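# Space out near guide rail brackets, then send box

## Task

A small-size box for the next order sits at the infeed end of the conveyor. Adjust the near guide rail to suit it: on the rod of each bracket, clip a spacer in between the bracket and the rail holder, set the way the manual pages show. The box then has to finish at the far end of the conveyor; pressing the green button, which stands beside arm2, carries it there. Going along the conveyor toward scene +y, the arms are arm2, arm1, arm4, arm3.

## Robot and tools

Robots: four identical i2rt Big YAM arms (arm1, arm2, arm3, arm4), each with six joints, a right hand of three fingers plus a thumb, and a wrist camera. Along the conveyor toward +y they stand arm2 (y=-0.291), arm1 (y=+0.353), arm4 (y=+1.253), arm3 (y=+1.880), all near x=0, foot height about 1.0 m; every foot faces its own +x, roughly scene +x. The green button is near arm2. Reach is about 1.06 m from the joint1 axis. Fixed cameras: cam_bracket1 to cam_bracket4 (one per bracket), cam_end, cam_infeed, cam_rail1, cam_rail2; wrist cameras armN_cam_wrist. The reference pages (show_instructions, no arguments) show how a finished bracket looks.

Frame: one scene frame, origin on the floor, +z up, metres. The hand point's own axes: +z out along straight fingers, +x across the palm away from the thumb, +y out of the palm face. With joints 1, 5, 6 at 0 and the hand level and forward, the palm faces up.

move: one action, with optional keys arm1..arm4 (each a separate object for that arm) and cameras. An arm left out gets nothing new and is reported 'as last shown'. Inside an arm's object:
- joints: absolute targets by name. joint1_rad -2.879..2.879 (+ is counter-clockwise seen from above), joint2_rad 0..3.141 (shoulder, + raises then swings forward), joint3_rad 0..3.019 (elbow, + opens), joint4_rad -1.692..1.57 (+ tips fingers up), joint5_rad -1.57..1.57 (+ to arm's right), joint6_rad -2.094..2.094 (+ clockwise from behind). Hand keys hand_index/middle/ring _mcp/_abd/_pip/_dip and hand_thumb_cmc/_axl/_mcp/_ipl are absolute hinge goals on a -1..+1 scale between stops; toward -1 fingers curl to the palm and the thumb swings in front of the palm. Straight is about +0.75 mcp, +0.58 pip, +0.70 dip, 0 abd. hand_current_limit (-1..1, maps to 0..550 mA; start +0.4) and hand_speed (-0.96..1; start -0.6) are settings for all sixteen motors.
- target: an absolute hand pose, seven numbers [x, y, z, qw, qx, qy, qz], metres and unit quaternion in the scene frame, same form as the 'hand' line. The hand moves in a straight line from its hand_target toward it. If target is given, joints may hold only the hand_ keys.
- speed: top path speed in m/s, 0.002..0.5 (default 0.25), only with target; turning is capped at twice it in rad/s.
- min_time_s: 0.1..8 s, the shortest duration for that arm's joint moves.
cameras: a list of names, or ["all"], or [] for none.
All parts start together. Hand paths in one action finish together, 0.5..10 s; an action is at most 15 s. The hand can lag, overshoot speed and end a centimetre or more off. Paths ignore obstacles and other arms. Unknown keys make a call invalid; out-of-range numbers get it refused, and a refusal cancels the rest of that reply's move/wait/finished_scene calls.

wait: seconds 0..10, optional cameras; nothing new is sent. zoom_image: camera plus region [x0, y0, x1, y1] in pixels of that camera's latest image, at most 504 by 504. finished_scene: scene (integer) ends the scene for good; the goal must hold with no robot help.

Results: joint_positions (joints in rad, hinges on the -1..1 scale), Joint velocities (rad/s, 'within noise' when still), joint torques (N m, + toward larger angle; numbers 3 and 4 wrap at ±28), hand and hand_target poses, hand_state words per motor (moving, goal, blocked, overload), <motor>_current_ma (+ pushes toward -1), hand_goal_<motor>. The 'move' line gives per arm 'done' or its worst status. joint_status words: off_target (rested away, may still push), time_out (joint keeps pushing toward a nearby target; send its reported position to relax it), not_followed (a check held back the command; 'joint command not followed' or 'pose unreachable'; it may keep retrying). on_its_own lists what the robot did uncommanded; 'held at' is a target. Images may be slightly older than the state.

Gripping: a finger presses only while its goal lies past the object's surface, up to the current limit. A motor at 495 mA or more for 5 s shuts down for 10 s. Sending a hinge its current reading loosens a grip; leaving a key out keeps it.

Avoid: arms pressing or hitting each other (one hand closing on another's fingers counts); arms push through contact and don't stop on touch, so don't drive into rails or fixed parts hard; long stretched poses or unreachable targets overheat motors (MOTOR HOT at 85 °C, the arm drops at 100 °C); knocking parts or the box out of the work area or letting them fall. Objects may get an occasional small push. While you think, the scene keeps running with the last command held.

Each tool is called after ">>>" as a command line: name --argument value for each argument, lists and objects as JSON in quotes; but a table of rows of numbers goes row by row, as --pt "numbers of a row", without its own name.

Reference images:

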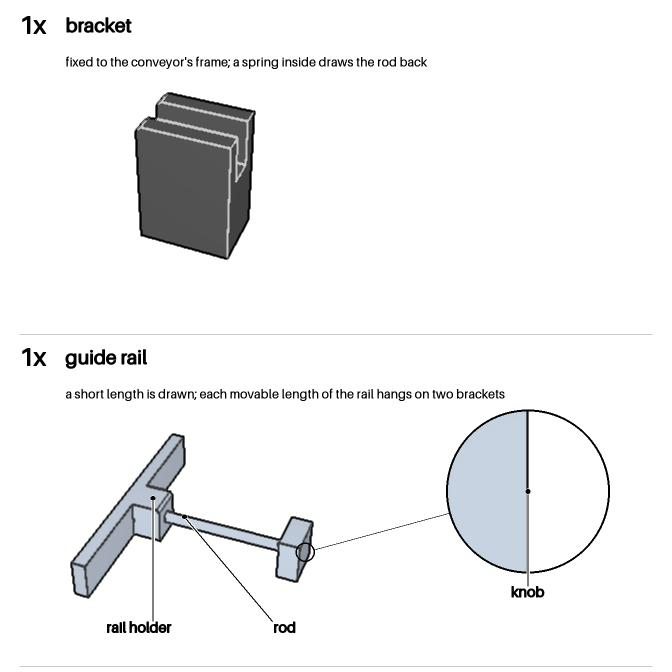

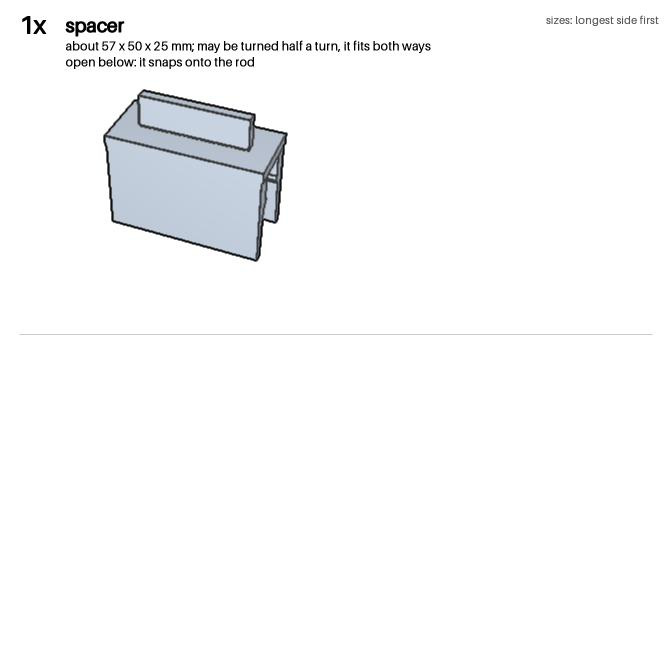

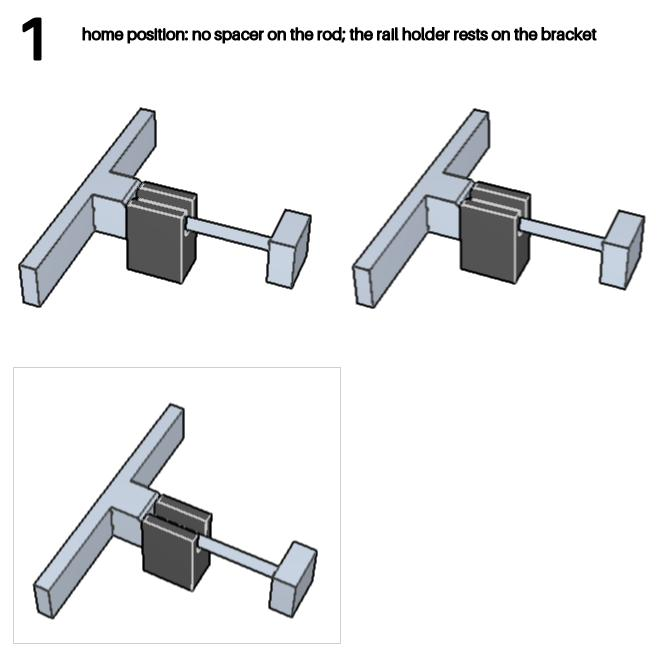

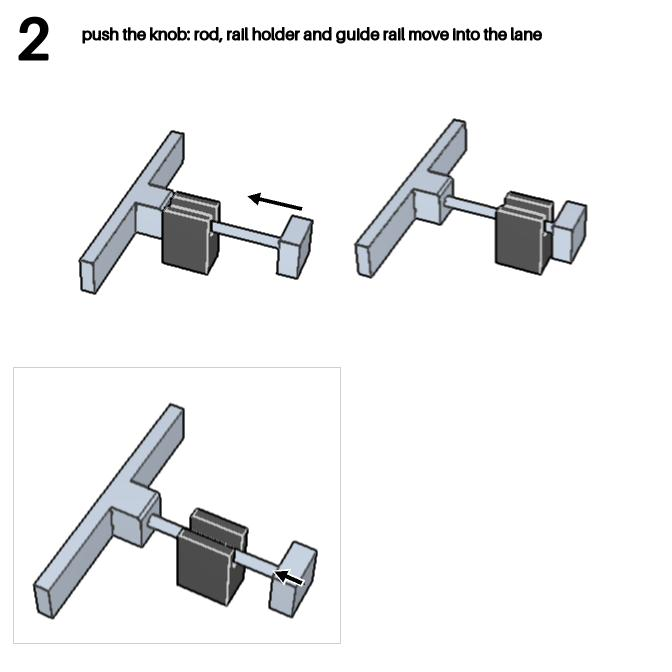

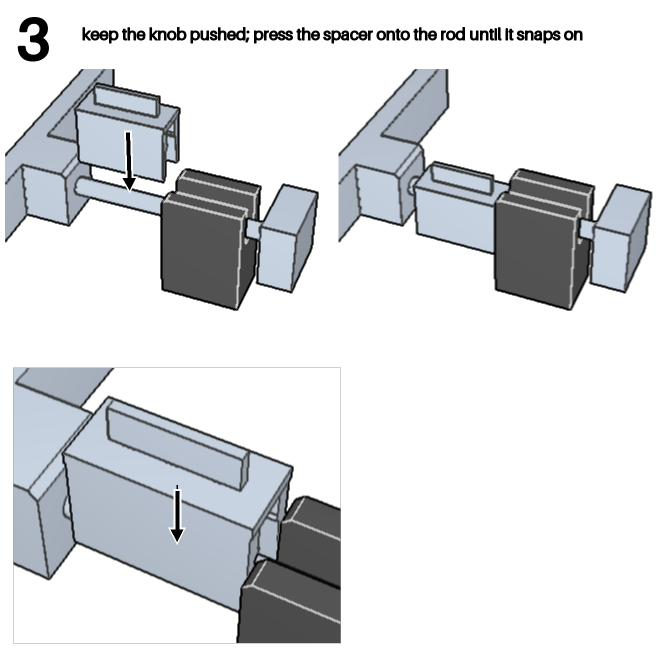

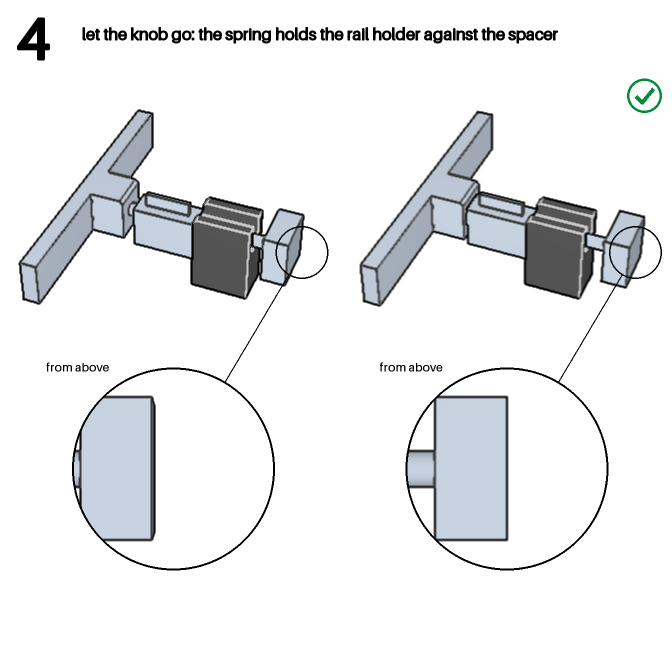

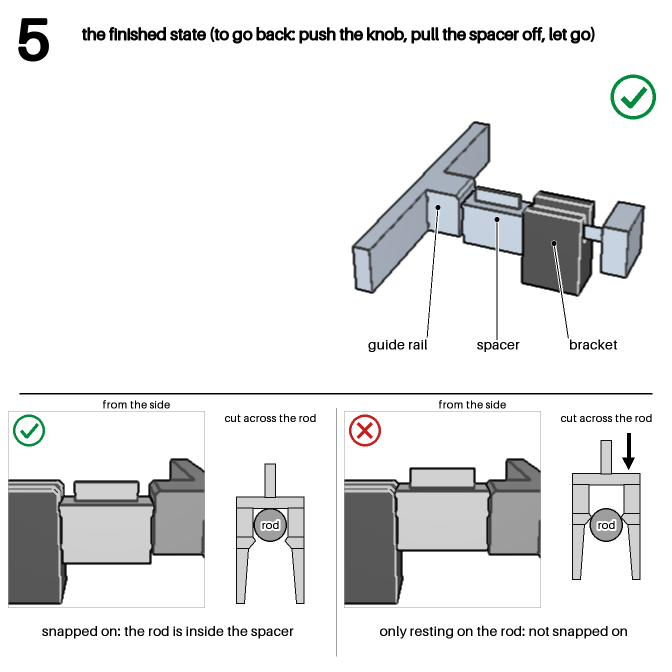

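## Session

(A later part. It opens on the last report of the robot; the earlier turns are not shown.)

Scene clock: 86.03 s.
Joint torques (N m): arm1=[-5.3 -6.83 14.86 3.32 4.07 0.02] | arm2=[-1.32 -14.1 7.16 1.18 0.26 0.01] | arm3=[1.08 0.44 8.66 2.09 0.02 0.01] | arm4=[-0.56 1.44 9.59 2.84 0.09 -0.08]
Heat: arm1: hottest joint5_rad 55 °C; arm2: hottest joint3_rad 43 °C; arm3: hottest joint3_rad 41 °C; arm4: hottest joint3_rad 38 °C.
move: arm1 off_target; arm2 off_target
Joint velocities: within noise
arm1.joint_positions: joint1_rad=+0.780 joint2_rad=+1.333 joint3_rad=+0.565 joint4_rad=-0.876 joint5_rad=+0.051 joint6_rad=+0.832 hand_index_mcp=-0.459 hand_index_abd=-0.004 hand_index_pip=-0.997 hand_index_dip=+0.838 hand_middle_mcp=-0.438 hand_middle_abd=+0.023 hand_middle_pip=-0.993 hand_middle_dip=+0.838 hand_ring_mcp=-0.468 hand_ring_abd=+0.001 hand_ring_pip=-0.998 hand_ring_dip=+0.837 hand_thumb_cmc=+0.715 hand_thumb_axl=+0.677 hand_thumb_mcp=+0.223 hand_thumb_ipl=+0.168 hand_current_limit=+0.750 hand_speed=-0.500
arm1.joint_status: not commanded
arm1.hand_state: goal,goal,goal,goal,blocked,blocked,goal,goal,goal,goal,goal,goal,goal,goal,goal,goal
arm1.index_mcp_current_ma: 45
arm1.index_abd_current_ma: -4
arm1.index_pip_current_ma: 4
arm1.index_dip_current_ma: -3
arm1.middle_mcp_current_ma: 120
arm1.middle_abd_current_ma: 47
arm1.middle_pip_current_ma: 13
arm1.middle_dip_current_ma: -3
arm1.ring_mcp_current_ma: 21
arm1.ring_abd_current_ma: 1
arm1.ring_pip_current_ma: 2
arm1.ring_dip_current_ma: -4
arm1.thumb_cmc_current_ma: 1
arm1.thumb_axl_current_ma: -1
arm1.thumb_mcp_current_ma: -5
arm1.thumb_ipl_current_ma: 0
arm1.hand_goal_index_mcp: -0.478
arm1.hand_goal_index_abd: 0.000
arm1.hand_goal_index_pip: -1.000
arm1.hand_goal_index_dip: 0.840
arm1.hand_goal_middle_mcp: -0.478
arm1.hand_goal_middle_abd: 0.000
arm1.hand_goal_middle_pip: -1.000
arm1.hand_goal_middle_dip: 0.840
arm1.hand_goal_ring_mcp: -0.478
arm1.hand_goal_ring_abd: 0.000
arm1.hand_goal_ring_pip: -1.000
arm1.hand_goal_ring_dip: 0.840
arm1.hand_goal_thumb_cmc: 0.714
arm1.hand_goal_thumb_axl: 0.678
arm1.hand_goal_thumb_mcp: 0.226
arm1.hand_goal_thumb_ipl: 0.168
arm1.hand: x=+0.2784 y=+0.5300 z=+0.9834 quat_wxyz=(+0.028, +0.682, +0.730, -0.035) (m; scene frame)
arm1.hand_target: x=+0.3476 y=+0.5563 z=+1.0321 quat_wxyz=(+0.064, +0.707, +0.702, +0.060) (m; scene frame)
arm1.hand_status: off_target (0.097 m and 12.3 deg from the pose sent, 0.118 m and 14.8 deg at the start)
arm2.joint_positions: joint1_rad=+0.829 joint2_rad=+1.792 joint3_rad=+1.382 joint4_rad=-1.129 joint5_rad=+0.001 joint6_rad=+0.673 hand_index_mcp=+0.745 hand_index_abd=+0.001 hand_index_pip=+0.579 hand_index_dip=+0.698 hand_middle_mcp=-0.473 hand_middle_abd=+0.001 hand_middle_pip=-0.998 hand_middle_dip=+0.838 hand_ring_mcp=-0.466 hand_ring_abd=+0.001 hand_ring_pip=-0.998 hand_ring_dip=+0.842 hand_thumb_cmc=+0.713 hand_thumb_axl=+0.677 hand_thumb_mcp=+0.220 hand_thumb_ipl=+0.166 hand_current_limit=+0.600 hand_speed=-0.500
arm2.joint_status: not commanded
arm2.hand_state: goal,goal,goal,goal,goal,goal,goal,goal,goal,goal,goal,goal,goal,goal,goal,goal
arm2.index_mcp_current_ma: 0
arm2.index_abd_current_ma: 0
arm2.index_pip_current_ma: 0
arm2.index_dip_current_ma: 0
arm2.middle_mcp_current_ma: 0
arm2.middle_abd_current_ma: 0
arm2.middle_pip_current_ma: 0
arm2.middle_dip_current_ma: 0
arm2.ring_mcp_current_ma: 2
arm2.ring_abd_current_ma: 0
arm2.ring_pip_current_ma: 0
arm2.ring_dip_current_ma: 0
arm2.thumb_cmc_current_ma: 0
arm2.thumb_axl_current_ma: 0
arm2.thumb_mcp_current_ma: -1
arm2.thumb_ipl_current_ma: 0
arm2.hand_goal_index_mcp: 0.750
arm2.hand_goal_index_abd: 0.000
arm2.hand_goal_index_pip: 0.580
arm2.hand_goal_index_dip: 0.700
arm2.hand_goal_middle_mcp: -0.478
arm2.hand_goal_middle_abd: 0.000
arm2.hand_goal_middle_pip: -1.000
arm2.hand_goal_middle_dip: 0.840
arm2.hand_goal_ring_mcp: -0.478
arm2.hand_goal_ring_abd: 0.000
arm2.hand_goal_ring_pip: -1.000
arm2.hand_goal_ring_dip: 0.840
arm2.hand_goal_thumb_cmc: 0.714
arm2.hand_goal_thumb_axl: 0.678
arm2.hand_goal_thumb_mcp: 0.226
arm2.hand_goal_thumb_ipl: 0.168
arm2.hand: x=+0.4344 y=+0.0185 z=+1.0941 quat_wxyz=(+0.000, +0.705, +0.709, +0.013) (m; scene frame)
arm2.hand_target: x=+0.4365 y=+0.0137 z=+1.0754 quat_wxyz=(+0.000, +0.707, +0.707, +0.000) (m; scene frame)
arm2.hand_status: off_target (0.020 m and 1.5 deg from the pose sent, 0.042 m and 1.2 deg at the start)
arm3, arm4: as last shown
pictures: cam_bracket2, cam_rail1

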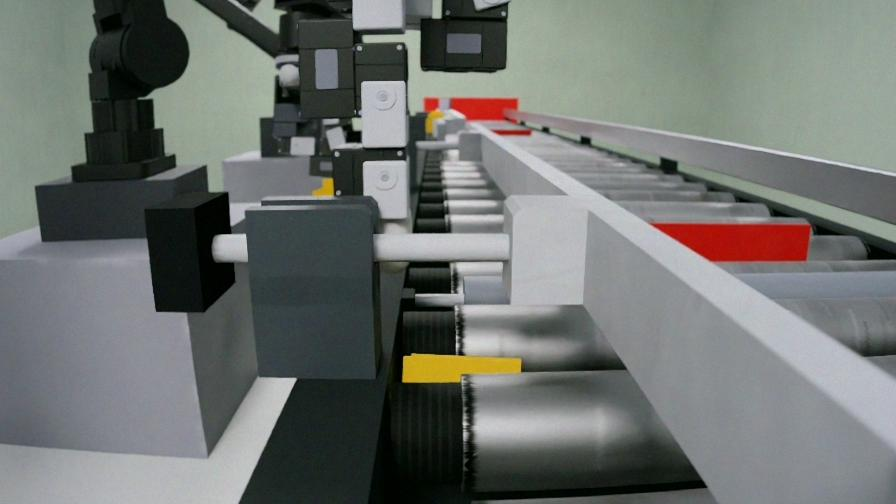

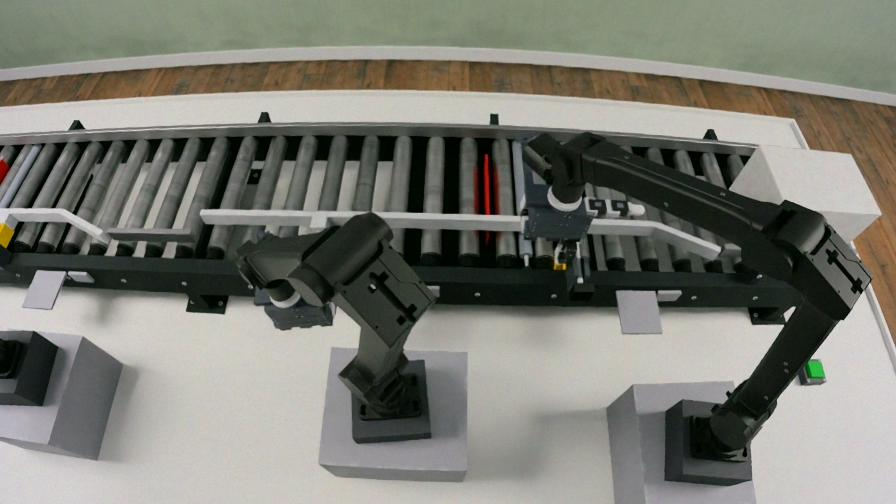

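>>> move --arm1 '{"target": [0.36, 0.563, 1.023, 0.0616, 0.7044, 0.7044, 0.0616], "speed": 0.06}' --arm2 '{"target": [0.430, 0.004, 1.050, 0, 0.7071, 0.7071, 0], "speed": 0.08}' --cameras '["cam_bracket2", "cam_rail1"]'

Scene clock: 87.23 s.
Joint torques (N m): arm1=[-5.3 -6.71 14.87 3.34 4.02 0.01] | arm2=[-1.55 -14.21 6.74 1.16 0.28 -0.02] | arm3=[0.44 1.26 8.75 2.13 0.03 -0.01] | arm4=[-0.38 1.55 9.63 2.86 0.1 -0.09]
Heat: arm1: hottest joint5_rad 55 °C; arm2: hottest joint3_rad 43 °C; arm3: hottest joint3_rad 42 °C; arm4: hottest joint3_rad 39 °C.
move: arm1 off_target; arm2 off_target
Joint velocities: within noise
arm1.joint_positions: joint1_rad=+0.780 joint2_rad=+1.333 joint3_rad=+0.565 joint4_rad=-0.876 joint5_rad=+0.052 joint6_rad=+0.831 hand_index_mcp=-0.459 hand_index_abd=-0.004 hand_index_pip=-0.997 hand_index_dip=+0.838 hand_middle_mcp=-0.436 hand_middle_abd=+0.023 hand_middle_pip=-0.993 hand_middle_dip=+0.838 hand_ring_mcp=-0.468 hand_ring_abd=+0.001 hand_ring_pip=-0.998 hand_ring_dip=+0.837 hand_thumb_cmc=+0.715 hand_thumb_axl=+0.677 hand_thumb_mcp=+0.223 hand_thumb_ipl=+0.168 hand_current_limit=+0.750 hand_speed=-0.500
arm1.joint_status: not commanded
arm1.hand_state: goal,goal,goal,goal,blocked,blocked,goal,goal,goal,goal,goal,goal,goal,goal,goal,goal
arm1.index_mcp_current_ma: 45
arm1.index_abd_current_ma: -4
arm1.index_pip_current_ma: 4
arm1.index_dip_current_ma: -3
arm1.middle_mcp_current_ma: 127
arm1.middle_abd_current_ma: 47
arm1.middle_pip_current_ma: 13
arm1.middle_dip_current_ma: -3
arm1.ring_mcp_current_ma: 21
arm1.ring_abd_current_ma: 1
arm1.ring_pip_current_ma: 2
arm1.ring_dip_current_ma: -4
arm1.thumb_cmc_current_ma: 1
arm1.thumb_axl_current_ma: -1
arm1.thumb_mcp_current_ma: -5
arm1.thumb_ipl_current_ma: 0
arm1.hand_goal_index_mcp: -0.478
arm1.hand_goal_index_abd: 0.000
arm1.hand_goal_index_pip: -1.000
arm1.hand_goal_index_dip: 0.840
arm1.hand_goal_middle_mcp: -0.478
arm1.hand_goal_middle_abd: 0.000
arm1.hand_goal_middle_pip: -1.000
arm1.hand_goal_middle_dip: 0.840
arm1.hand_goal_ring_mcp: -0.478
arm1.hand_goal_ring_abd: 0.000
arm1.hand_goal_ring_pip: -1.000
arm1.hand_goal_ring_dip: 0.840
arm1.hand_goal_thumb_cmc: 0.714
arm1.hand_goal_thumb_axl: 0.678
arm1.hand_goal_thumb_mcp: 0.226
arm1.hand_goal_thumb_ipl: 0.168
arm1.hand: x=+0.2787 y=+0.5299 z=+0.9837 quat_wxyz=(+0.029, +0.682, +0.730, -0.035) (m; scene frame)
arm1.hand_target: x=+0.3477 y=+0.5563 z=+1.0322 quat_wxyz=(+0.064, +0.707, +0.702, +0.060) (m; scene frame)
arm1.hand_status: off_target (0.096 m and 12.3 deg from the pose sent, 0.097 m and 12.3 deg at the start)
arm2.joint_positions: joint1_rad=+0.827 joint2_rad=+1.793 joint3_rad=+1.317 joint4_rad=-1.053 joint5_rad=+0.000 joint6_rad=+0.671 hand_index_mcp=+0.747 hand_index_abd=-0.006 hand_index_pip=+0.579 hand_index_dip=+0.698 hand_middle_mcp=-0.473 hand_middle_abd=+0.001 hand_middle_pip=-0.998 hand_middle_dip=+0.838 hand_ring_mcp=-0.466 hand_ring_abd=+0.001 hand_ring_pip=-0.998 hand_ring_dip=+0.842 hand_thumb_cmc=+0.713 hand_thumb_axl=+0.677 hand_thumb_mcp=+0.220 hand_thumb_ipl=+0.166 hand_current_limit=+0.600 hand_speed=-0.500
arm2.joint_status: not commanded
arm2.hand_state: goal,goal,goal,goal,goal,goal,goal,goal,goal,goal,goal,goal,goal,goal,goal,goal
arm2.index_mcp_current_ma: 0
arm2.index_abd_current_ma: 0
arm2.index_pip_current_ma: 0
arm2.index_dip_current_ma: 0
arm2.middle_mcp_current_ma: 0
arm2.middle_abd_current_ma: 0
arm2.middle_pip_current_ma: 0
arm2.middle_dip_current_ma: 0
arm2.ring_mcp_current_ma: 2
arm2.ring_abd_current_ma: 0
arm2.ring_pip_current_ma: 0
arm2.ring_dip_current_ma: 0
arm2.thumb_cmc_current_ma: 0
arm2.thumb_axl_current_ma: 0
arm2.thumb_mcp_current_ma: -1
arm2.thumb_ipl_current_ma: 0
arm2.hand_goal_index_mcp: 0.750
arm2.hand_goal_index_abd: 0.000
arm2.hand_goal_index_pip: 0.580
arm2.hand_goal_index_dip: 0.700
arm2.hand_goal_middle_mcp: -0.478
arm2.hand_goal_middle_abd: 0.000
arm2.hand_goal_middle_pip: -1.000
arm2.hand_goal_middle_dip: 0.840
arm2.hand_goal_ring_mcp: -0.478
arm2.hand_goal_ring_abd: 0.000
arm2.hand_goal_ring_pip: -1.000
arm2.hand_goal_ring_dip: 0.840
arm2.hand_goal_thumb_cmc: 0.714
arm2.hand_goal_thumb_axl: 0.678
arm2.hand_goal_thumb_mcp: 0.226
arm2.hand_goal_thumb_ipl: 0.168
arm2.hand: x=+0.4287 y=+0.0125 z=+1.0716 quat_wxyz=(+0.000, +0.706, +0.708, +0.018) (m; scene frame)
arm2.hand_target: x=+0.4294 y=+0.0038 z=+1.0506 quat_wxyz=(+0.000, +0.707, +0.707, +0.000) (m; scene frame)
arm2.hand_status: off_target (0.023 m and 2.1 deg from the pose sent, 0.047 m and 1.5 deg at the start)
arm3.joint_positions: joint1_rad=-0.066 joint2_rad=+0.623 joint3_rad=+1.407 joint4_rad=-1.267 joint5_rad=-0.036 joint6_rad=+1.128 hand_index_mcp=+0.754 hand_index_abd=+0.001 hand_index_pip=+0.577 hand_index_dip=+0.696 hand_middle_mcp=+0.754 hand_middle_abd=+0.001 hand_middle_pip=+0.577 hand_middle_dip=+0.696 hand_ring_mcp=+0.754 hand_ring_abd=+0.001 hand_ring_pip=+0.577 hand_ring_dip=+0.696 hand_thumb_cmc=+0.714 hand_thumb_axl=+0.677 hand_thumb_mcp=+0.226 hand_thumb_ipl=+0.168 hand_current_limit=+0.400 hand_speed=-0.600
arm3.joint_status: not commanded
arm3.hand_state: goal,goal,goal,goal,goal,goal,goal,goal,goal,goal,goal,goal,goal,goal,goal,goal
arm3.index_mcp_current_ma: 0
arm3.index_abd_current_ma: 0
arm3.index_pip_current_ma: 1
arm3.index_dip_current_ma: 0
arm3.middle_mcp_current_ma: 0
arm3.middle_abd_current_ma: 1
arm3.middle_pip_current_ma: 1
arm3.middle_dip_current_ma: 0
arm3.ring_mcp_current_ma: 0
arm3.ring_abd_current_ma: 0
arm3.ring_pip_current_ma: 1
arm3.ring_dip_current_ma: 0
arm3.thumb_cmc_current_ma: 0
arm3.thumb_axl_current_ma: -1
arm3.thumb_mcp_current_ma: 0
arm3.thumb_ipl_current_ma: 0
arm3.hand_goal_index_mcp: 0.754
arm3.hand_goal_index_abd: 0.000
arm3.hand_goal_index_pip: 0.576
arm3.hand_goal_index_dip: 0.696
arm3.hand_goal_middle_mcp: 0.754
arm3.hand_goal_middle_abd: 0.000
arm3.hand_goal_middle_pip: 0.576
arm3.hand_goal_middle_dip: 0.696
arm3.hand_goal_ring_mcp: 0.754
arm3.hand_goal_ring_abd: 0.000
arm3.hand_goal_ring_pip: 0.576
arm3.hand_goal_ring_dip: 0.696
arm3.hand_goal_thumb_cmc: 0.714
arm3.hand_goal_thumb_axl: 0.678
arm3.hand_goal_thumb_mcp: 0.226
arm3.hand_goal_thumb_ipl: 0.168
arm3.hand: x=+0.1674 y=+1.7468 z=+1.5789 quat_wxyz=(+0.148, +0.846, +0.109, +0.500) (m; scene frame)
arm3.hand_target: x=+0.1644 y=+1.7474 z=+1.5900 quat_wxyz=(+0.152, +0.840, +0.109, +0.510) (m; scene frame)
arm3.hand_status: not commanded
arm4.joint_positions: joint1_rad=+0.036 joint2_rad=+0.636 joint3_rad=+1.438 joint4_rad=-1.159 joint5_rad=-0.065 joint6_rad=+1.072 hand_index_mcp=+0.755 hand_index_abd=+0.001 hand_index_pip=+0.577 hand_index_dip=+0.696 hand_middle_mcp=+0.755 hand_middle_abd=+0.001 hand_middle_pip=+0.577 hand_middle_dip=+0.696 hand_ring_mcp=+0.755 hand_ring_abd=+0.001 hand_ring_pip=+0.577 hand_ring_dip=+0.696 hand_thumb_cmc=+0.715 hand_thumb_axl=+0.677 hand_thumb_mcp=+0.226 hand_thumb_ipl=+0.168 hand_current_limit=+0.400 hand_speed=-0.600
arm4.joint_status: not commanded
arm4.hand_state: goal,goal,goal,goal,goal,goal,goal,goal,goal,goal,goal,goal,goal,goal,goal,goal
arm4.index_mcp_current_ma: 2
arm4.index_abd_current_ma: 1
arm4.index_pip_current_ma: 1
arm4.index_dip_current_ma: 0
arm4.middle_mcp_current_ma: 2
arm4.middle_abd_current_ma: 0
arm4.middle_pip_current_ma: 1
arm4.middle_dip_current_ma: 0
arm4.ring_mcp_current_ma: 2
arm4.ring_abd_current_ma: 1
arm4.ring_pip_current_ma: 1
arm4.ring_dip_current_ma: 0
arm4.thumb_cmc_current_ma: 2
arm4.thumb_axl_current_ma: -1
arm4.thumb_mcp_current_ma: 0
arm4.thumb_ipl_current_ma: 0
arm4.hand_goal_index_mcp: 0.754
arm4.hand_goal_index_abd: 0.000
arm4.hand_goal_index_pip: 0.576
arm4.hand_goal_index_dip: 0.696
arm4.hand_goal_middle_mcp: 0.754
arm4.hand_goal_middle_abd: 0.000
arm4.hand_goal_middle_pip: 0.576
arm4.hand_goal_middle_dip: 0.696
arm4.hand_goal_ring_mcp: 0.754
arm4.hand_goal_ring_abd: 0.000
arm4.hand_goal_ring_pip: 0.576
arm4.hand_goal_ring_dip: 0.696
arm4.hand_goal_thumb_cmc: 0.714
arm4.hand_goal_thumb_axl: 0.678
arm4.hand_goal_thumb_mcp: 0.226
arm4.hand_goal_thumb_ipl: 0.168
arm4.hand: x=+0.3151 y=+1.2167 z=+1.6294 quat_wxyz=(+0.081, +0.779, +0.272, +0.559) (m; scene frame)
arm4.hand_target: x=+0.3107 y=+1.2162 z=+1.6444 quat_wxyz=(+0.084, +0.770, +0.270, +0.572) (m; scene frame)
arm4.hand_status: not commanded
pictures: cam_bracket2, cam_rail1

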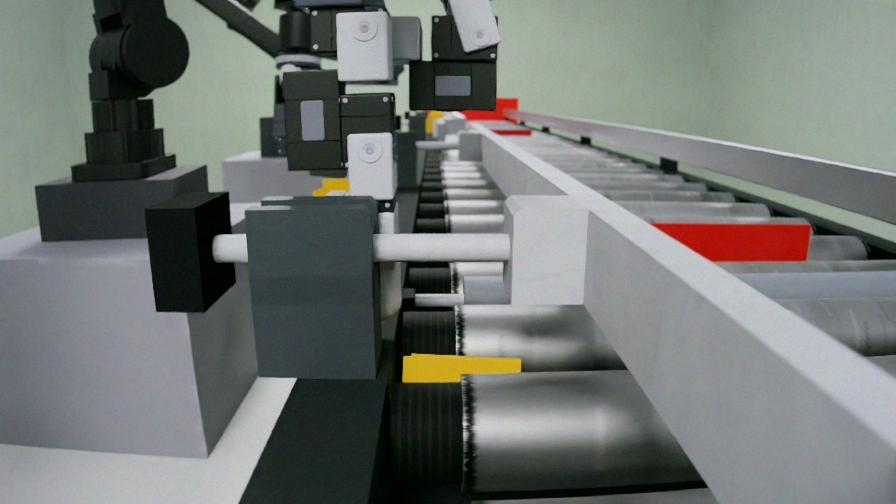

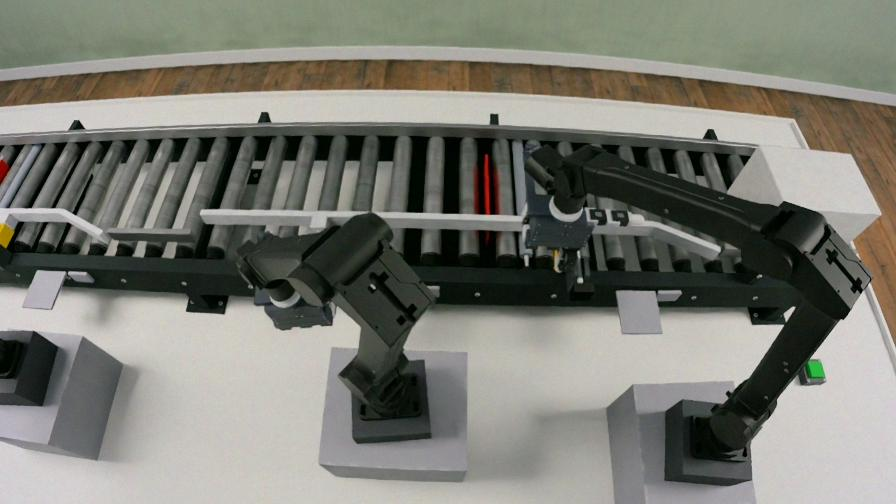

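>>> move --arm2 '{"target": [0.430, 0.012, 1.045, 0, 0.7071, 0.7071, 0], "speed": 0.06}' --cameras '["cam_bracket2"]'

Scene clock: 88.33 s.
Joint torques (N m): arm1=[-5.3 -6.77 14.86 3.37 4.01 0.02] | arm2=[-1.14 -14.04 7.61 1.02 0.28 -0.03] | arm3=[0.56 0.56 8.73 2.18 0.02 0.02] | arm4=[-0.62 1.61 9.65 2.88 0.09 -0.09]
Heat: arm1: hottest joint5_rad 55 °C; arm2: hottest joint3_rad 43 °C; arm3: hottest joint3_rad 42 °C; arm4: hottest joint3_rad 39 °C.
move: arm2 off_target
Joint velocities: within noise
arm1, arm3, arm4: as last shown
arm2.joint_positions: joint1_rad=+0.827 joint2_rad=+1.811 joint3_rad=+1.317 joint4_rad=-1.045 joint5_rad=+0.000 joint6_rad=+0.671 hand_index_mcp=+0.748 hand_index_abd=-0.006 hand_index_pip=+0.579 hand_index_dip=+0.698 hand_middle_mcp=-0.473 hand_middle_abd=+0.001 hand_middle_pip=-0.998 hand_middle_dip=+0.838 hand_ring_mcp=-0.466 hand_ring_abd=+0.001 hand_ring_pip=-0.998 hand_ring_dip=+0.842 hand_thumb_cmc=+0.713 hand_thumb_axl=+0.677 hand_thumb_mcp=+0.220 hand_thumb_ipl=+0.166 hand_current_limit=+0.600 hand_speed=-0.500
arm2.joint_status: not commanded
arm2.hand_state: goal,goal,goal,goal,goal,goal,goal,goal,goal,goal,goal,goal,goal,goal,goal,goal
arm2.index_mcp_current_ma: 0
arm2.index_abd_current_ma: 0
arm2.index_pip_current_ma: 0
arm2.index_dip_current_ma: 0
arm2.middle_mcp_current_ma: 0
arm2.middle_abd_current_ma: 0
arm2.middle_pip_current_ma: 0
arm2.middle_dip_current_ma: 0
arm2.ring_mcp_current_ma: 2
arm2.ring_abd_current_ma: 0
arm2.ring_pip_current_ma: 0
arm2.ring_dip_current_ma: 0
arm2.thumb_cmc_current_ma: 0
arm2.thumb_axl_current_ma: 0
arm2.thumb_mcp_current_ma: -1
arm2.thumb_ipl_current_ma: 0
arm2.hand_goal_index_mcp: 0.750
arm2.hand_goal_index_abd: 0.000
arm2.hand_goal_index_pip: 0.580
arm2.hand_goal_index_dip: 0.700
arm2.hand_goal_middle_mcp: -0.478
arm2.hand_goal_middle_abd: 0.000
arm2.hand_goal_middle_pip: -1.000
arm2.hand_goal_middle_dip: 0.840
arm2.hand_goal_ring_mcp: -0.478
arm2.hand_goal_ring_abd: 0.000
arm2.hand_goal_ring_pip: -1.000
arm2.hand_goal_ring_dip: 0.840
arm2.hand_goal_thumb_cmc: 0.714
arm2.hand_goal_thumb_axl: 0.678
arm2.hand_goal_thumb_mcp: 0.226
arm2.hand_goal_thumb_ipl: 0.168
arm2.hand: x=+0.4292 y=+0.0130 z=+1.0624 quat_wxyz=(+0.000, +0.706, +0.708, +0.013) (m; scene frame)
arm2.hand_target: x=+0.4296 y=+0.0117 z=+1.0453 quat_wxyz=(+0.000, +0.707, +0.707, +0.000) (m; scene frame)
arm2.hand_status: off_target (0.017 m and 1.6 deg from the pose sent, 0.027 m and 2.1 deg at the start)
pictures: cam_bracket2

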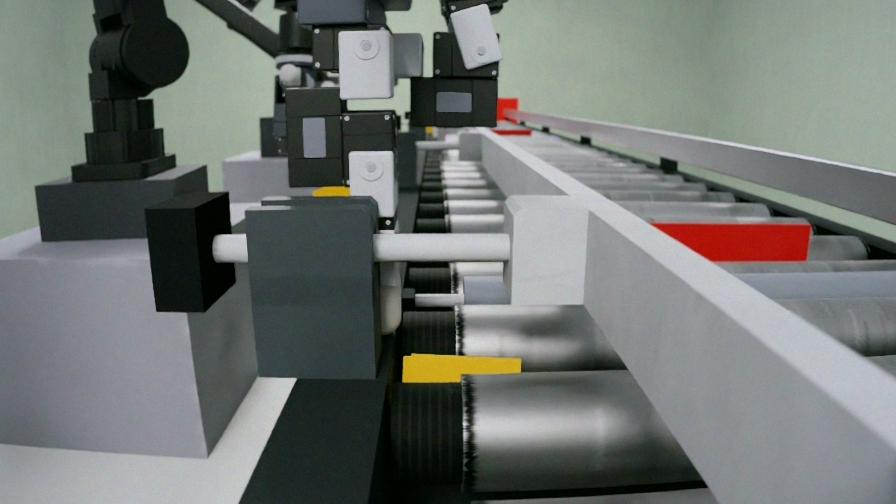

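>>> move --arm2 '{"target": [0.428, 0.018, 1.032, 0, 0.7071, 0.7071, 0], "speed": 0.06}' --cameras '["cam_bracket2"]'

Scene clock: 89.37 s.
Joint torques (N m): arm1=[-5.3 -6.65 14.84 3.34 4.01 0.02] | arm2=[1.03 -12.98 7.1 1.77 0.17 -0.01] | arm3=[0.79 -0.09 8.66 2.32 0.03 0.03] | arm4=[-0.38 1.44 9.59 2.84 0.09 -0.09]
Heat: arm1: hottest joint5_rad 56 °C; arm2: hottest joint3_rad 43 °C; arm3: hottest joint3_rad 42 °C; arm4: hottest joint3_rad 39 °C.
move: arm2 off_target
Joint velocities: within noise
arm1, arm3, arm4: as last shown
arm2.joint_positions: joint1_rad=+0.830 joint2_rad=+1.812 joint3_rad=+1.317 joint4_rad=-1.033 joint5_rad=+0.004 joint6_rad=+0.679 hand_index_mcp=+0.760 hand_index_abd=+0.006 hand_index_pip=+0.587 hand_index_dip=+0.703 hand_middle_mcp=-0.473 hand_middle_abd=+0.001 hand_middle_pip=-0.998 hand_middle_dip=+0.838 hand_ring_mcp=-0.466 hand_ring_abd=+0.001 hand_ring_pip=-0.998 hand_ring_dip=+0.842 hand_thumb_cmc=+0.713 hand_thumb_axl=+0.677 hand_thumb_mcp=+0.220 hand_thumb_ipl=+0.166 hand_current_limit=+0.600 hand_speed=-0.500
arm2.joint_status: not commanded
arm2.hand_state: goal,goal,goal,goal,goal,goal,goal,goal,goal,goal,goal,goal,goal,goal,goal,goal
arm2.index_mcp_current_ma: 2
arm2.index_abd_current_ma: 0
arm2.index_pip_current_ma: 1
arm2.index_dip_current_ma: 0
arm2.middle_mcp_current_ma: 0
arm2.middle_abd_current_ma: 0
arm2.middle_pip_current_ma: 0
arm2.middle_dip_current_ma: 0
arm2.ring_mcp_current_ma: 2
arm2.ring_abd_current_ma: 0
arm2.ring_pip_current_ma: 0
arm2.ring_dip_current_ma: 0
arm2.thumb_cmc_current_ma: 0
arm2.thumb_axl_current_ma: 0
arm2.thumb_mcp_current_ma: -1
arm2.thumb_ipl_current_ma: 0
arm2.hand_goal_index_mcp: 0.750
arm2.hand_goal_index_abd: 0.000
arm2.hand_goal_index_pip: 0.580
arm2.hand_goal_index_dip: 0.700
arm2.hand_goal_middle_mcp: -0.478
arm2.hand_goal_middle_abd: 0.000
arm2.hand_goal_middle_pip: -1.000
arm2.hand_goal_middle_dip: 0.840
arm2.hand_goal_ring_mcp: -0.478
arm2.hand_goal_ring_abd: 0.000
arm2.hand_goal_ring_pip: -1.000
arm2.hand_goal_ring_dip: 0.840
arm2.hand_goal_thumb_cmc: 0.714
arm2.hand_goal_thumb_axl: 0.678
arm2.hand_goal_thumb_mcp: 0.226
arm2.hand_goal_thumb_ipl: 0.168
arm2.hand: x=+0.4307 y=+0.0151 z=+1.0630 quat_wxyz=(+0.002, +0.707, +0.707, +0.019) (m; scene frame)
arm2.hand_target: x=+0.4268 y=+0.0170 z=+1.0329 quat_wxyz=(+0.000, +0.707, +0.707, +0.000) (m; scene frame)
arm2.hand_status: off_target (0.031 m and 2.1 deg from the pose sent, 0.031 m and 1.6 deg at the start)
pictures: cam_bracket2

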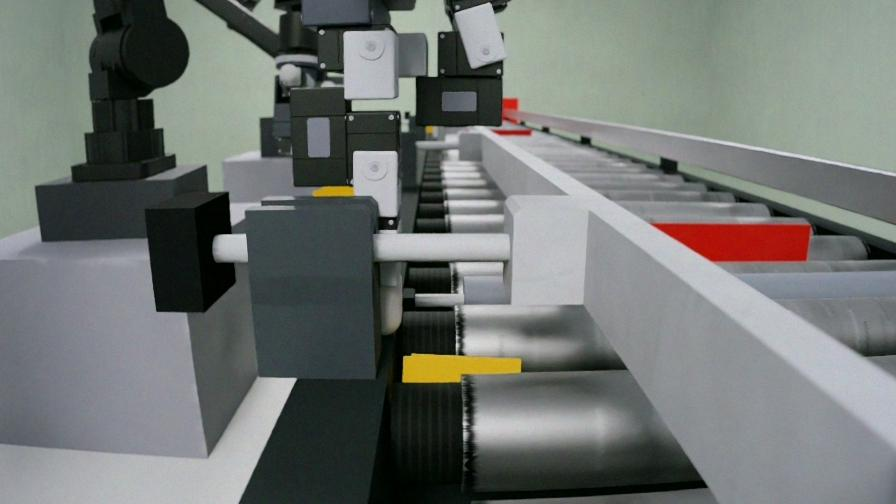

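>>> zoom_image --camera "cam_bracket2" --region '[340, 190, 540, 400]'

Scaled by 2.400 from the camera's 896x504 image, which has a finer 1280x720 frame.

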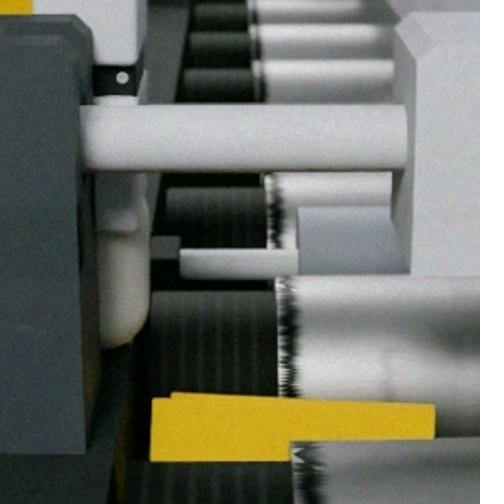

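>>> move --arm2 '{"target": [0.450, 0.014, 1.095, 0, 0.7071, 0.7071, 0], "speed": 0.1}'

>>> move --arm1 '{"target": [0.36, 0.548, 1.023, 0.0616, 0.7044, 0.7044, 0.0616], "speed": 0.06}' --arm2 '{"target": [0.468, 0.010, 1.060, 0, 0.7071, 0.7071, 0], "speed": 0.08}' --cameras '["cam_bracket2", "cam_infeed"]'

Scene clock: 91.17 s.
Joint torques (N m): arm1=[-5.3 -6.77 14.84 3.36 4 0.02] | arm2=[-1.14 -16.44 10.1 0.13 0.32 -0.09] | arm3=[0.62 0.79 8.76 2.17 0.02 -0.03] | arm4=[-0.5 1.44 9.63 2.84 0.1 -0.09]
Heat: arm1: hottest joint5_rad 56 °C; arm2: hottest joint3_rad 43 °C; arm3: hottest joint3_rad 42 °C; arm4: hottest joint3_rad 39 °C.
move: arm2 off_target
Joint velocities: within noise
arm1, arm3, arm4: as last shown
arm2.joint_positions: joint1_rad=+0.816 joint2_rad=+1.813 joint3_rad=+1.407 joint4_rad=-1.163 joint5_rad=+0.000 joint6_rad=+0.663 hand_index_mcp=+0.749 hand_index_abd=-0.010 hand_index_pip=+0.582 hand_index_dip=+0.702 hand_middle_mcp=-0.473 hand_middle_abd=+0.001 hand_middle_pip=-0.998 hand_middle_dip=+0.838 hand_ring_mcp=-0.466 hand_ring_abd=+0.001 hand_ring_pip=-0.998 hand_ring_dip=+0.842 hand_thumb_cmc=+0.713 hand_thumb_axl=+0.677 hand_thumb_mcp=+0.220 hand_thumb_ipl=+0.166 hand_current_limit=+0.600 hand_speed=-0.500
arm2.joint_status: not commanded
arm2.hand_state: goal,goal,goal,goal,goal,goal,goal,goal,goal,goal,goal,goal,goal,goal,goal,goal
arm2.index_mcp_current_ma: 0
arm2.index_abd_current_ma: -1
arm2.index_pip_current_ma: 0
arm2.index_dip_current_ma: 0
arm2.middle_mcp_current_ma: 0
arm2.middle_abd_current_ma: 0
arm2.middle_pip_current_ma: 0
arm2.middle_dip_current_ma: 0
arm2.ring_mcp_current_ma: 2
arm2.ring_abd_current_ma: 0
arm2.ring_pip_current_ma: 0
arm2.ring_dip_current_ma: 0
arm2.thumb_cmc_current_ma: 0
arm2.thumb_axl_current_ma: 0
arm2.thumb_mcp_current_ma: -1
arm2.thumb_ipl_current_ma: 0
arm2.hand_goal_index_mcp: 0.750
arm2.hand_goal_index_abd: 0.000
arm2.hand_goal_index_pip: 0.580
arm2.hand_goal_index_dip: 0.700
arm2.hand_goal_middle_mcp: -0.478
arm2.hand_goal_middle_abd: 0.000
arm2.hand_goal_middle_pip: -1.000
arm2.hand_goal_middle_dip: 0.840
arm2.hand_goal_ring_mcp: -0.478
arm2.hand_goal_ring_abd: 0.000
arm2.hand_goal_ring_pip: -1.000
arm2.hand_goal_ring_dip: 0.840
arm2.hand_goal_thumb_cmc: 0.714
arm2.hand_goal_thumb_axl: 0.678
arm2.hand_goal_thumb_mcp: 0.226
arm2.hand_goal_thumb_ipl: 0.168
arm2.hand: x=+0.4389 y=+0.0131 z=+1.0905 quat_wxyz=(-0.002, +0.707, +0.707, -0.002) (m; scene frame)
arm2.hand_target: x=+0.4498 y=+0.0137 z=+1.0951 quat_wxyz=(+0.000, +0.707, +0.707, +0.000) (m; scene frame)
arm2.hand_status: off_target (0.012 m and 0.3 deg from the pose sent, 0.037 m and 2.2 deg at the start)
pictures: none

Scene clock: 92.23 s.
Joint torques (N m): arm1=[-6.18 -8.29 12.75 3.54 3.92 0.19] | arm2=[-1.55 -16.56 10.19 0.72 0.4 -0.05] | arm3=[0.21 0.5 8.98 2.1 0.04 -0.04] | arm4=[-0.5 1.49 9.59 2.89 0.1 -0.09]
Heat: arm1: hottest joint5_rad 56 °C; arm2: hottest joint3_rad 43 °C; arm3: hottest joint3_rad 42 °C; arm4: hottest joint3_rad 39 °C.
move: arm1 off_target; arm2 off_target
Joint velocities: within noise
arm1.joint_positions: joint1_rad=+0.756 joint2_rad=+1.332 joint3_rad=+0.565 joint4_rad=-0.869 joint5_rad=+0.049 joint6_rad=+0.779 hand_index_mcp=-0.459 hand_index_abd=-0.004 hand_index_pip=-0.997 hand_index_dip=+0.838 hand_middle_mcp=-0.435 hand_middle_abd=+0.023 hand_middle_pip=-0.989 hand_middle_dip=+0.838 hand_ring_mcp=-0.468 hand_ring_abd=+0.001 hand_ring_pip=-0.998 hand_ring_dip=+0.837 hand_thumb_cmc=+0.715 hand_thumb_axl=+0.677 hand_thumb_mcp=+0.223 hand_thumb_ipl=+0.168 hand_current_limit=+0.750 hand_speed=-0.500
arm1.joint_status: not commanded
arm1.hand_state: goal,goal,goal,goal,blocked,blocked,goal,goal,goal,goal,goal,goal,goal,goal,goal,goal
arm1.index_mcp_current_ma: 45
arm1.index_abd_current_ma: -4
arm1.index_pip_current_ma: 4
arm1.index_dip_current_ma: -3
arm1.middle_mcp_current_ma: 132
arm1.middle_abd_current_ma: 47
arm1.middle_pip_current_ma: 22
arm1.middle_dip_current_ma: -3
arm1.ring_mcp_current_ma: 21
arm1.ring_abd_current_ma: 1
arm1.ring_pip_current_ma: 2
arm1.ring_dip_current_ma: -4
arm1.thumb_cmc_current_ma: 1
arm1.thumb_axl_current_ma: -1
arm1.thumb_mcp_current_ma: -5
arm1.thumb_ipl_current_ma: 0
arm1.hand_goal_index_mcp: -0.478
arm1.hand_goal_index_abd: 0.000
arm1.hand_goal_index_pip: -1.000
arm1.hand_goal_index_dip: 0.840
arm1.hand_goal_middle_mcp: -0.478
arm1.hand_goal_middle_abd: 0.000
arm1.hand_goal_middle_pip: -1.000
arm1.hand_goal_middle_dip: 0.840
arm1.hand_goal_ring_mcp: -0.478
arm1.hand_goal_ring_abd: 0.000
arm1.hand_goal_ring_pip: -1.000
arm1.hand_goal_ring_dip: 0.840
arm1.hand_goal_thumb_cmc: 0.714
arm1.hand_goal_thumb_axl: 0.678
arm1.hand_goal_thumb_mcp: 0.226
arm1.hand_goal_thumb_ipl: 0.168
arm1.hand: x=+0.2843 y=+0.5298 z=+0.9835 quat_wxyz=(+0.026, +0.672, +0.739, -0.032) (m; scene frame)
arm1.hand_target: x=+0.3494 y=+0.5426 z=+1.0298 quat_wxyz=(+0.064, +0.707, +0.702, +0.060) (m; scene frame)
arm1.hand_status: off_target (0.087 m and 12.7 deg from the pose sent, 0.092 m and 12.3 deg at the start)
arm2.joint_positions: joint1_rad=+0.794 joint2_rad=+1.864 joint3_rad=+1.407 joint4_rad=-1.110 joint5_rad=-0.002 joint6_rad=+0.641 hand_index_mcp=+0.751 hand_index_abd=-0.012 hand_index_pip=+0.581 hand_index_dip=+0.702 hand_middle_mcp=-0.473 hand_middle_abd=+0.001 hand_middle_pip=-0.998 hand_middle_dip=+0.838 hand_ring_mcp=-0.466 hand_ring_abd=+0.001 hand_ring_pip=-0.998 hand_ring_dip=+0.842 hand_thumb_cmc=+0.713 hand_thumb_axl=+0.677 hand_thumb_mcp=+0.220 hand_thumb_ipl=+0.166 hand_current_limit=+0.600 hand_speed=-0.500
arm2.joint_status: not commanded
arm2.hand_state: goal,goal,goal,goal,goal,goal,goal,goal,goal,goal,goal,goal,goal,goal,goal,goal
arm2.index_mcp_current_ma: 0
arm2.index_abd_current_ma: -2
arm2.index_pip_current_ma: 0
arm2.index_dip_current_ma: 0
arm2.middle_mcp_current_ma: 0
arm2.middle_abd_current_ma: 0
arm2.middle_pip_current_ma: 0
arm2.middle_dip_current_ma: 0
arm2.ring_mcp_current_ma: 2
arm2.ring_abd_current_ma: 0
arm2.ring_pip_current_ma: 0
arm2.ring_dip_current_ma: 0
arm2.thumb_cmc_current_ma: 0
arm2.thumb_axl_current_ma: 0
arm2.thumb_mcp_current_ma: -1
arm2.thumb_ipl_current_ma: 0
arm2.hand_goal_index_mcp: 0.750
arm2.hand_goal_index_abd: 0.000
arm2.hand_goal_index_pip: 0.580
arm2.hand_goal_index_dip: 0.700
arm2.hand_goal_middle_mcp: -0.478
arm2.hand_goal_middle_abd: 0.000
arm2.hand_goal_middle_pip: -1.000
arm2.hand_goal_middle_dip: 0.840
arm2.hand_goal_ring_mcp: -0.478
arm2.hand_goal_ring_abd: 0.000
arm2.hand_goal_ring_pip: -1.000
arm2.hand_goal_ring_dip: 0.840
arm2.hand_goal_thumb_cmc: 0.714
arm2.hand_goal_thumb_axl: 0.678
arm2.hand_goal_thumb_mcp: 0.226
arm2.hand_goal_thumb_ipl: 0.168
arm2.hand: x=+0.4538 y=+0.0101 z=+1.0646 quat_wxyz=(-0.002, +0.707, +0.707, +0.000) (m; scene frame)
arm2.hand_target: x=+0.4675 y=+0.0097 z=+1.0601 quat_wxyz=(+0.000, +0.707, +0.707, +0.000) (m; scene frame)
arm2.hand_status: off_target (0.015 m and 0.3 deg from the pose sent, 0.042 m and 0.3 deg at the start)
arm3, arm4: as last shown
pictures: cam_bracket2, cam_infeed

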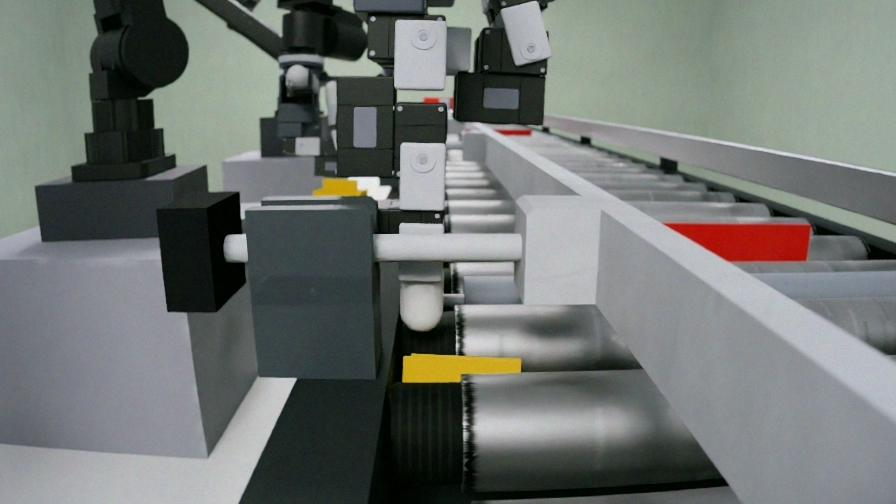

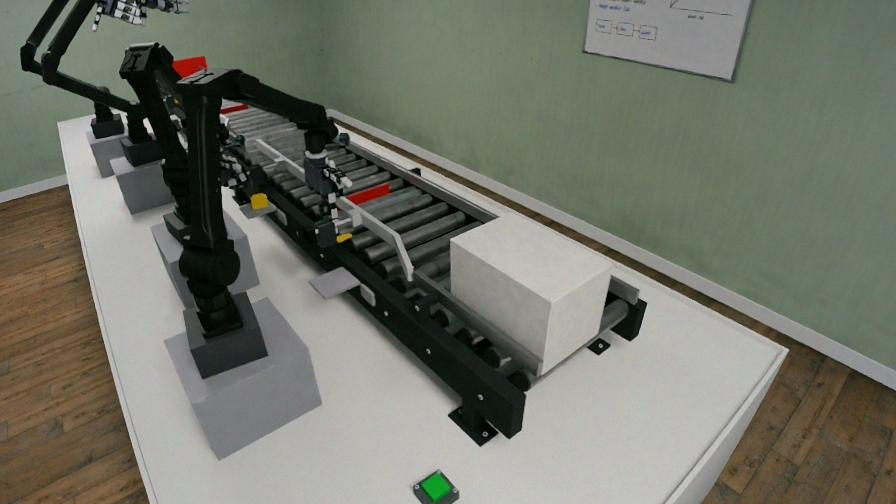

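>>> move --arm2 '{"target": [0.486, 0.012, 1.060, 0, 0.7071, 0.7071, 0], "speed": 0.08}' --cameras '["cam_bracket2", "cam_rail1"]'

Scene clock: 98.67 s.
Joint torques (N m): arm1=[-6.12 -8.12 12.72 3.51 3.92 0.2] | arm2=[-0.67 -15.68 10.59 0.32 0.27 -0.09] | arm3=[0.85 0.85 8.68 2.03 0 0] | arm4=[-0.62 1.61 9.62 2.85 0.1 -0.08]
Heat: arm1: hottest joint5_rad 57 °C; arm2: hottest joint3_rad 43 °C; arm3: hottest joint3_rad 42 °C; arm4: hottest joint3_rad 39 °C.
move: arm2 off_target
Joint velocities: within noise
arm1, arm3, arm4: as last shown
arm1.middle_mcp_current_ma: 131
arm2.joint_positions: joint1_rad=+0.769 joint2_rad=+1.897 joint3_rad=+1.458 joint4_rad=-1.122 joint5_rad=+0.000 joint6_rad=+0.622 hand_index_mcp=+0.751 hand_index_abd=-0.003 hand_index_pip=+0.581 hand_index_dip=+0.702 hand_middle_mcp=-0.473 hand_middle_abd=+0.001 hand_middle_pip=-0.998 hand_middle_dip=+0.838 hand_ring_mcp=-0.466 hand_ring_abd=+0.001 hand_ring_pip=-0.998 hand_ring_dip=+0.842 hand_thumb_cmc=+0.713 hand_thumb_axl=+0.677 hand_thumb_mcp=+0.220 hand_thumb_ipl=+0.166 hand_current_limit=+0.600 hand_speed=-0.500
arm2.joint_status: not commanded
arm2.hand_state: goal,goal,goal,goal,goal,goal,goal,goal,goal,goal,goal,goal,goal,goal,goal,goal
arm2.index_mcp_current_ma: 0
arm2.index_abd_current_ma: 0
arm2.index_pip_current_ma: 0
arm2.index_dip_current_ma: 0
arm2.middle_mcp_current_ma: 0
arm2.middle_abd_current_ma: 0
arm2.middle_pip_current_ma: 0
arm2.middle_dip_current_ma: 0
arm2.ring_mcp_current_ma: 2
arm2.ring_abd_current_ma: 0
arm2.ring_pip_current_ma: 0
arm2.ring_dip_current_ma: 0
arm2.thumb_cmc_current_ma: 0
arm2.thumb_axl_current_ma: 0
arm2.thumb_mcp_current_ma: -1
arm2.thumb_ipl_current_ma: 0
arm2.hand_goal_index_mcp: 0.750
arm2.hand_goal_index_abd: 0.000
arm2.hand_goal_index_pip: 0.580
arm2.hand_goal_index_dip: 0.700
arm2.hand_goal_middle_mcp: -0.478
arm2.hand_goal_middle_abd: 0.000
arm2.hand_goal_middle_pip: -1.000
arm2.hand_goal_middle_dip: 0.840
arm2.hand_goal_ring_mcp: -0.478
arm2.hand_goal_ring_abd: 0.000
arm2.hand_goal_ring_pip: -1.000
arm2.hand_goal_ring_dip: 0.840
arm2.hand_goal_thumb_cmc: 0.714
arm2.hand_goal_thumb_axl: 0.678
arm2.hand_goal_thumb_mcp: 0.226
arm2.hand_goal_thumb_ipl: 0.168
arm2.hand: x=+0.4748 y=+0.0076 z=+1.0647 quat_wxyz=(-0.001, +0.709, +0.705, +0.002) (m; scene frame)
arm2.hand_target: x=+0.4857 y=+0.0117 z=+1.0601 quat_wxyz=(+0.000, +0.707, +0.707, +0.000) (m; scene frame)
arm2.hand_status: off_target (0.013 m and 0.4 deg from the pose sent, 0.033 m and 0.3 deg at the start)
pictures: cam_bracket2, cam_rail1

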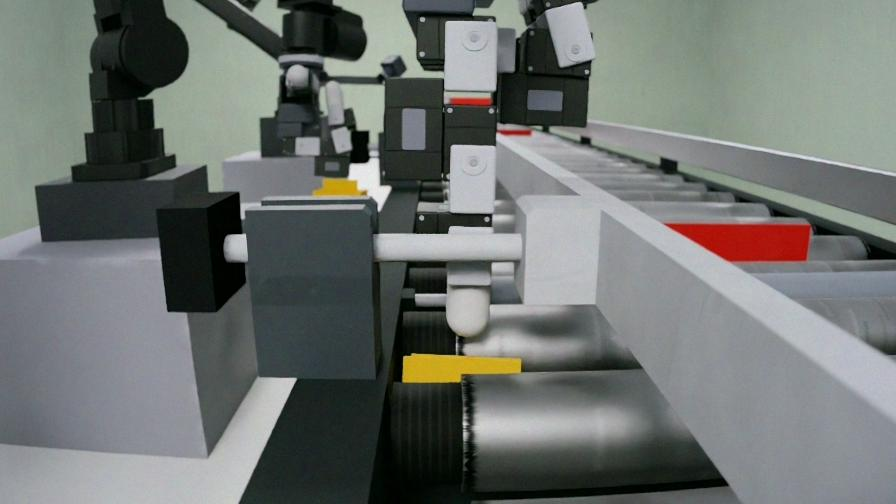

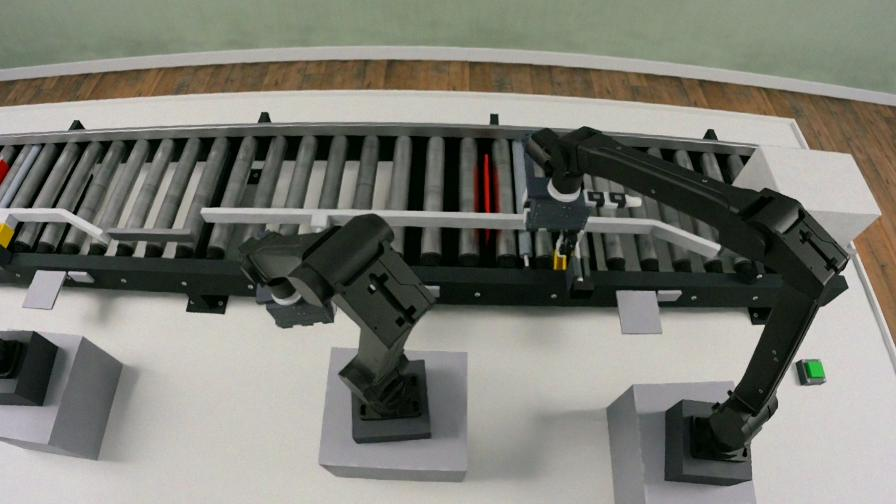

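>>> zoom_image --camera "cam_rail1" --region '[510, 210, 630, 310]'

Scaled by 4.200 from the camera's 896x504 image, which has a finer 1280x720 frame.

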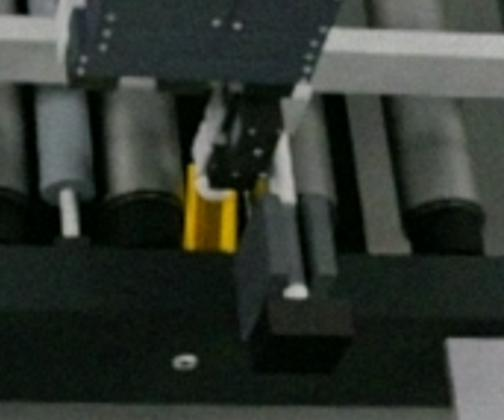

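>>> move --arm2 '{"target": [0.486, 0.018, 1.048, 0, 0.7071, 0.7071, 0], "speed": 0.08}' --cameras '["cam_bracket2"]'

Scene clock: 100.13 s.
Joint torques (N m): arm1=[-6.07 -8.29 12.72 3.52 3.92 0.19] | arm2=[-0.15 -16.09 10.56 1.1 0.26 -0.01] | arm3=[0.09 0.85 8.59 2.04 -0.04 -0.02] | arm4=[-0.62 1.49 9.63 2.85 0.11 -0.09]
Heat: arm1: hottest joint5_rad 57 °C; arm2: hottest joint3_rad 43 °C; arm3: hottest joint3_rad 42 °C; arm4: hottest joint3_rad 39 °C.
move: arm2 off_target
Joint velocities: within noise
arm1, arm3, arm4: as last shown
arm2.joint_positions: joint1_rad=+0.769 joint2_rad=+1.921 joint3_rad=+1.458 joint4_rad=-1.118 joint5_rad=+0.000 joint6_rad=+0.621 hand_index_mcp=+0.751 hand_index_abd=-0.003 hand_index_pip=+0.581 hand_index_dip=+0.702 hand_middle_mcp=-0.473 hand_middle_abd=+0.001 hand_middle_pip=-0.998 hand_middle_dip=+0.838 hand_ring_mcp=-0.466 hand_ring_abd=+0.001 hand_ring_pip=-0.998 hand_ring_dip=+0.842 hand_thumb_cmc=+0.713 hand_thumb_axl=+0.677 hand_thumb_mcp=+0.220 hand_thumb_ipl=+0.166 hand_current_limit=+0.600 hand_speed=-0.500
arm2.joint_status: not commanded
arm2.hand_state: goal,goal,goal,goal,goal,goal,goal,goal,goal,goal,goal,goal,goal,goal,goal,goal
arm2.index_mcp_current_ma: 0
arm2.index_abd_current_ma: 0
arm2.index_pip_current_ma: 0
arm2.index_dip_current_ma: 0
arm2.middle_mcp_current_ma: 0
arm2.middle_abd_current_ma: 0
arm2.middle_pip_current_ma: 0
arm2.middle_dip_current_ma: 0
arm2.ring_mcp_current_ma: 2
arm2.ring_abd_current_ma: 0
arm2.ring_pip_current_ma: 0
arm2.ring_dip_current_ma: 0
arm2.thumb_cmc_current_ma: 0
arm2.thumb_axl_current_ma: 0
arm2.thumb_mcp_current_ma: -1
arm2.thumb_ipl_current_ma: 0
arm2.hand_goal_index_mcp: 0.750
arm2.hand_goal_index_abd: 0.000
arm2.hand_goal_index_pip: 0.580
arm2.hand_goal_index_dip: 0.700
arm2.hand_goal_middle_mcp: -0.478
arm2.hand_goal_middle_abd: 0.000
arm2.hand_goal_middle_pip: -1.000
arm2.hand_goal_middle_dip: 0.840
arm2.hand_goal_ring_mcp: -0.478
arm2.hand_goal_ring_abd: 0.000
arm2.hand_goal_ring_pip: -1.000
arm2.hand_goal_ring_dip: 0.840
arm2.hand_goal_thumb_cmc: 0.714
arm2.hand_goal_thumb_axl: 0.678
arm2.hand_goal_thumb_mcp: 0.226
arm2.hand_goal_thumb_ipl: 0.168
arm2.hand: x=+0.4739 y=+0.0070 z=+1.0510 quat_wxyz=(-0.003, +0.709, +0.706, -0.008) (m; scene frame)
arm2.hand_target: x=+0.4855 y=+0.0176 z=+1.0482 quat_wxyz=(+0.000, +0.707, +0.707, +0.000) (m; scene frame)
arm2.hand_status: off_target (0.017 m and 1.0 deg from the pose sent, 0.023 m and 0.4 deg at the start)
pictures: cam_bracket2

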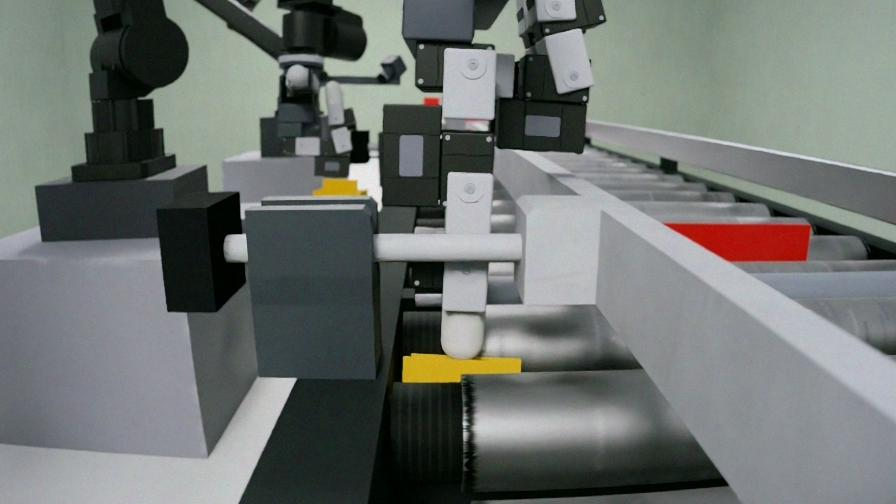

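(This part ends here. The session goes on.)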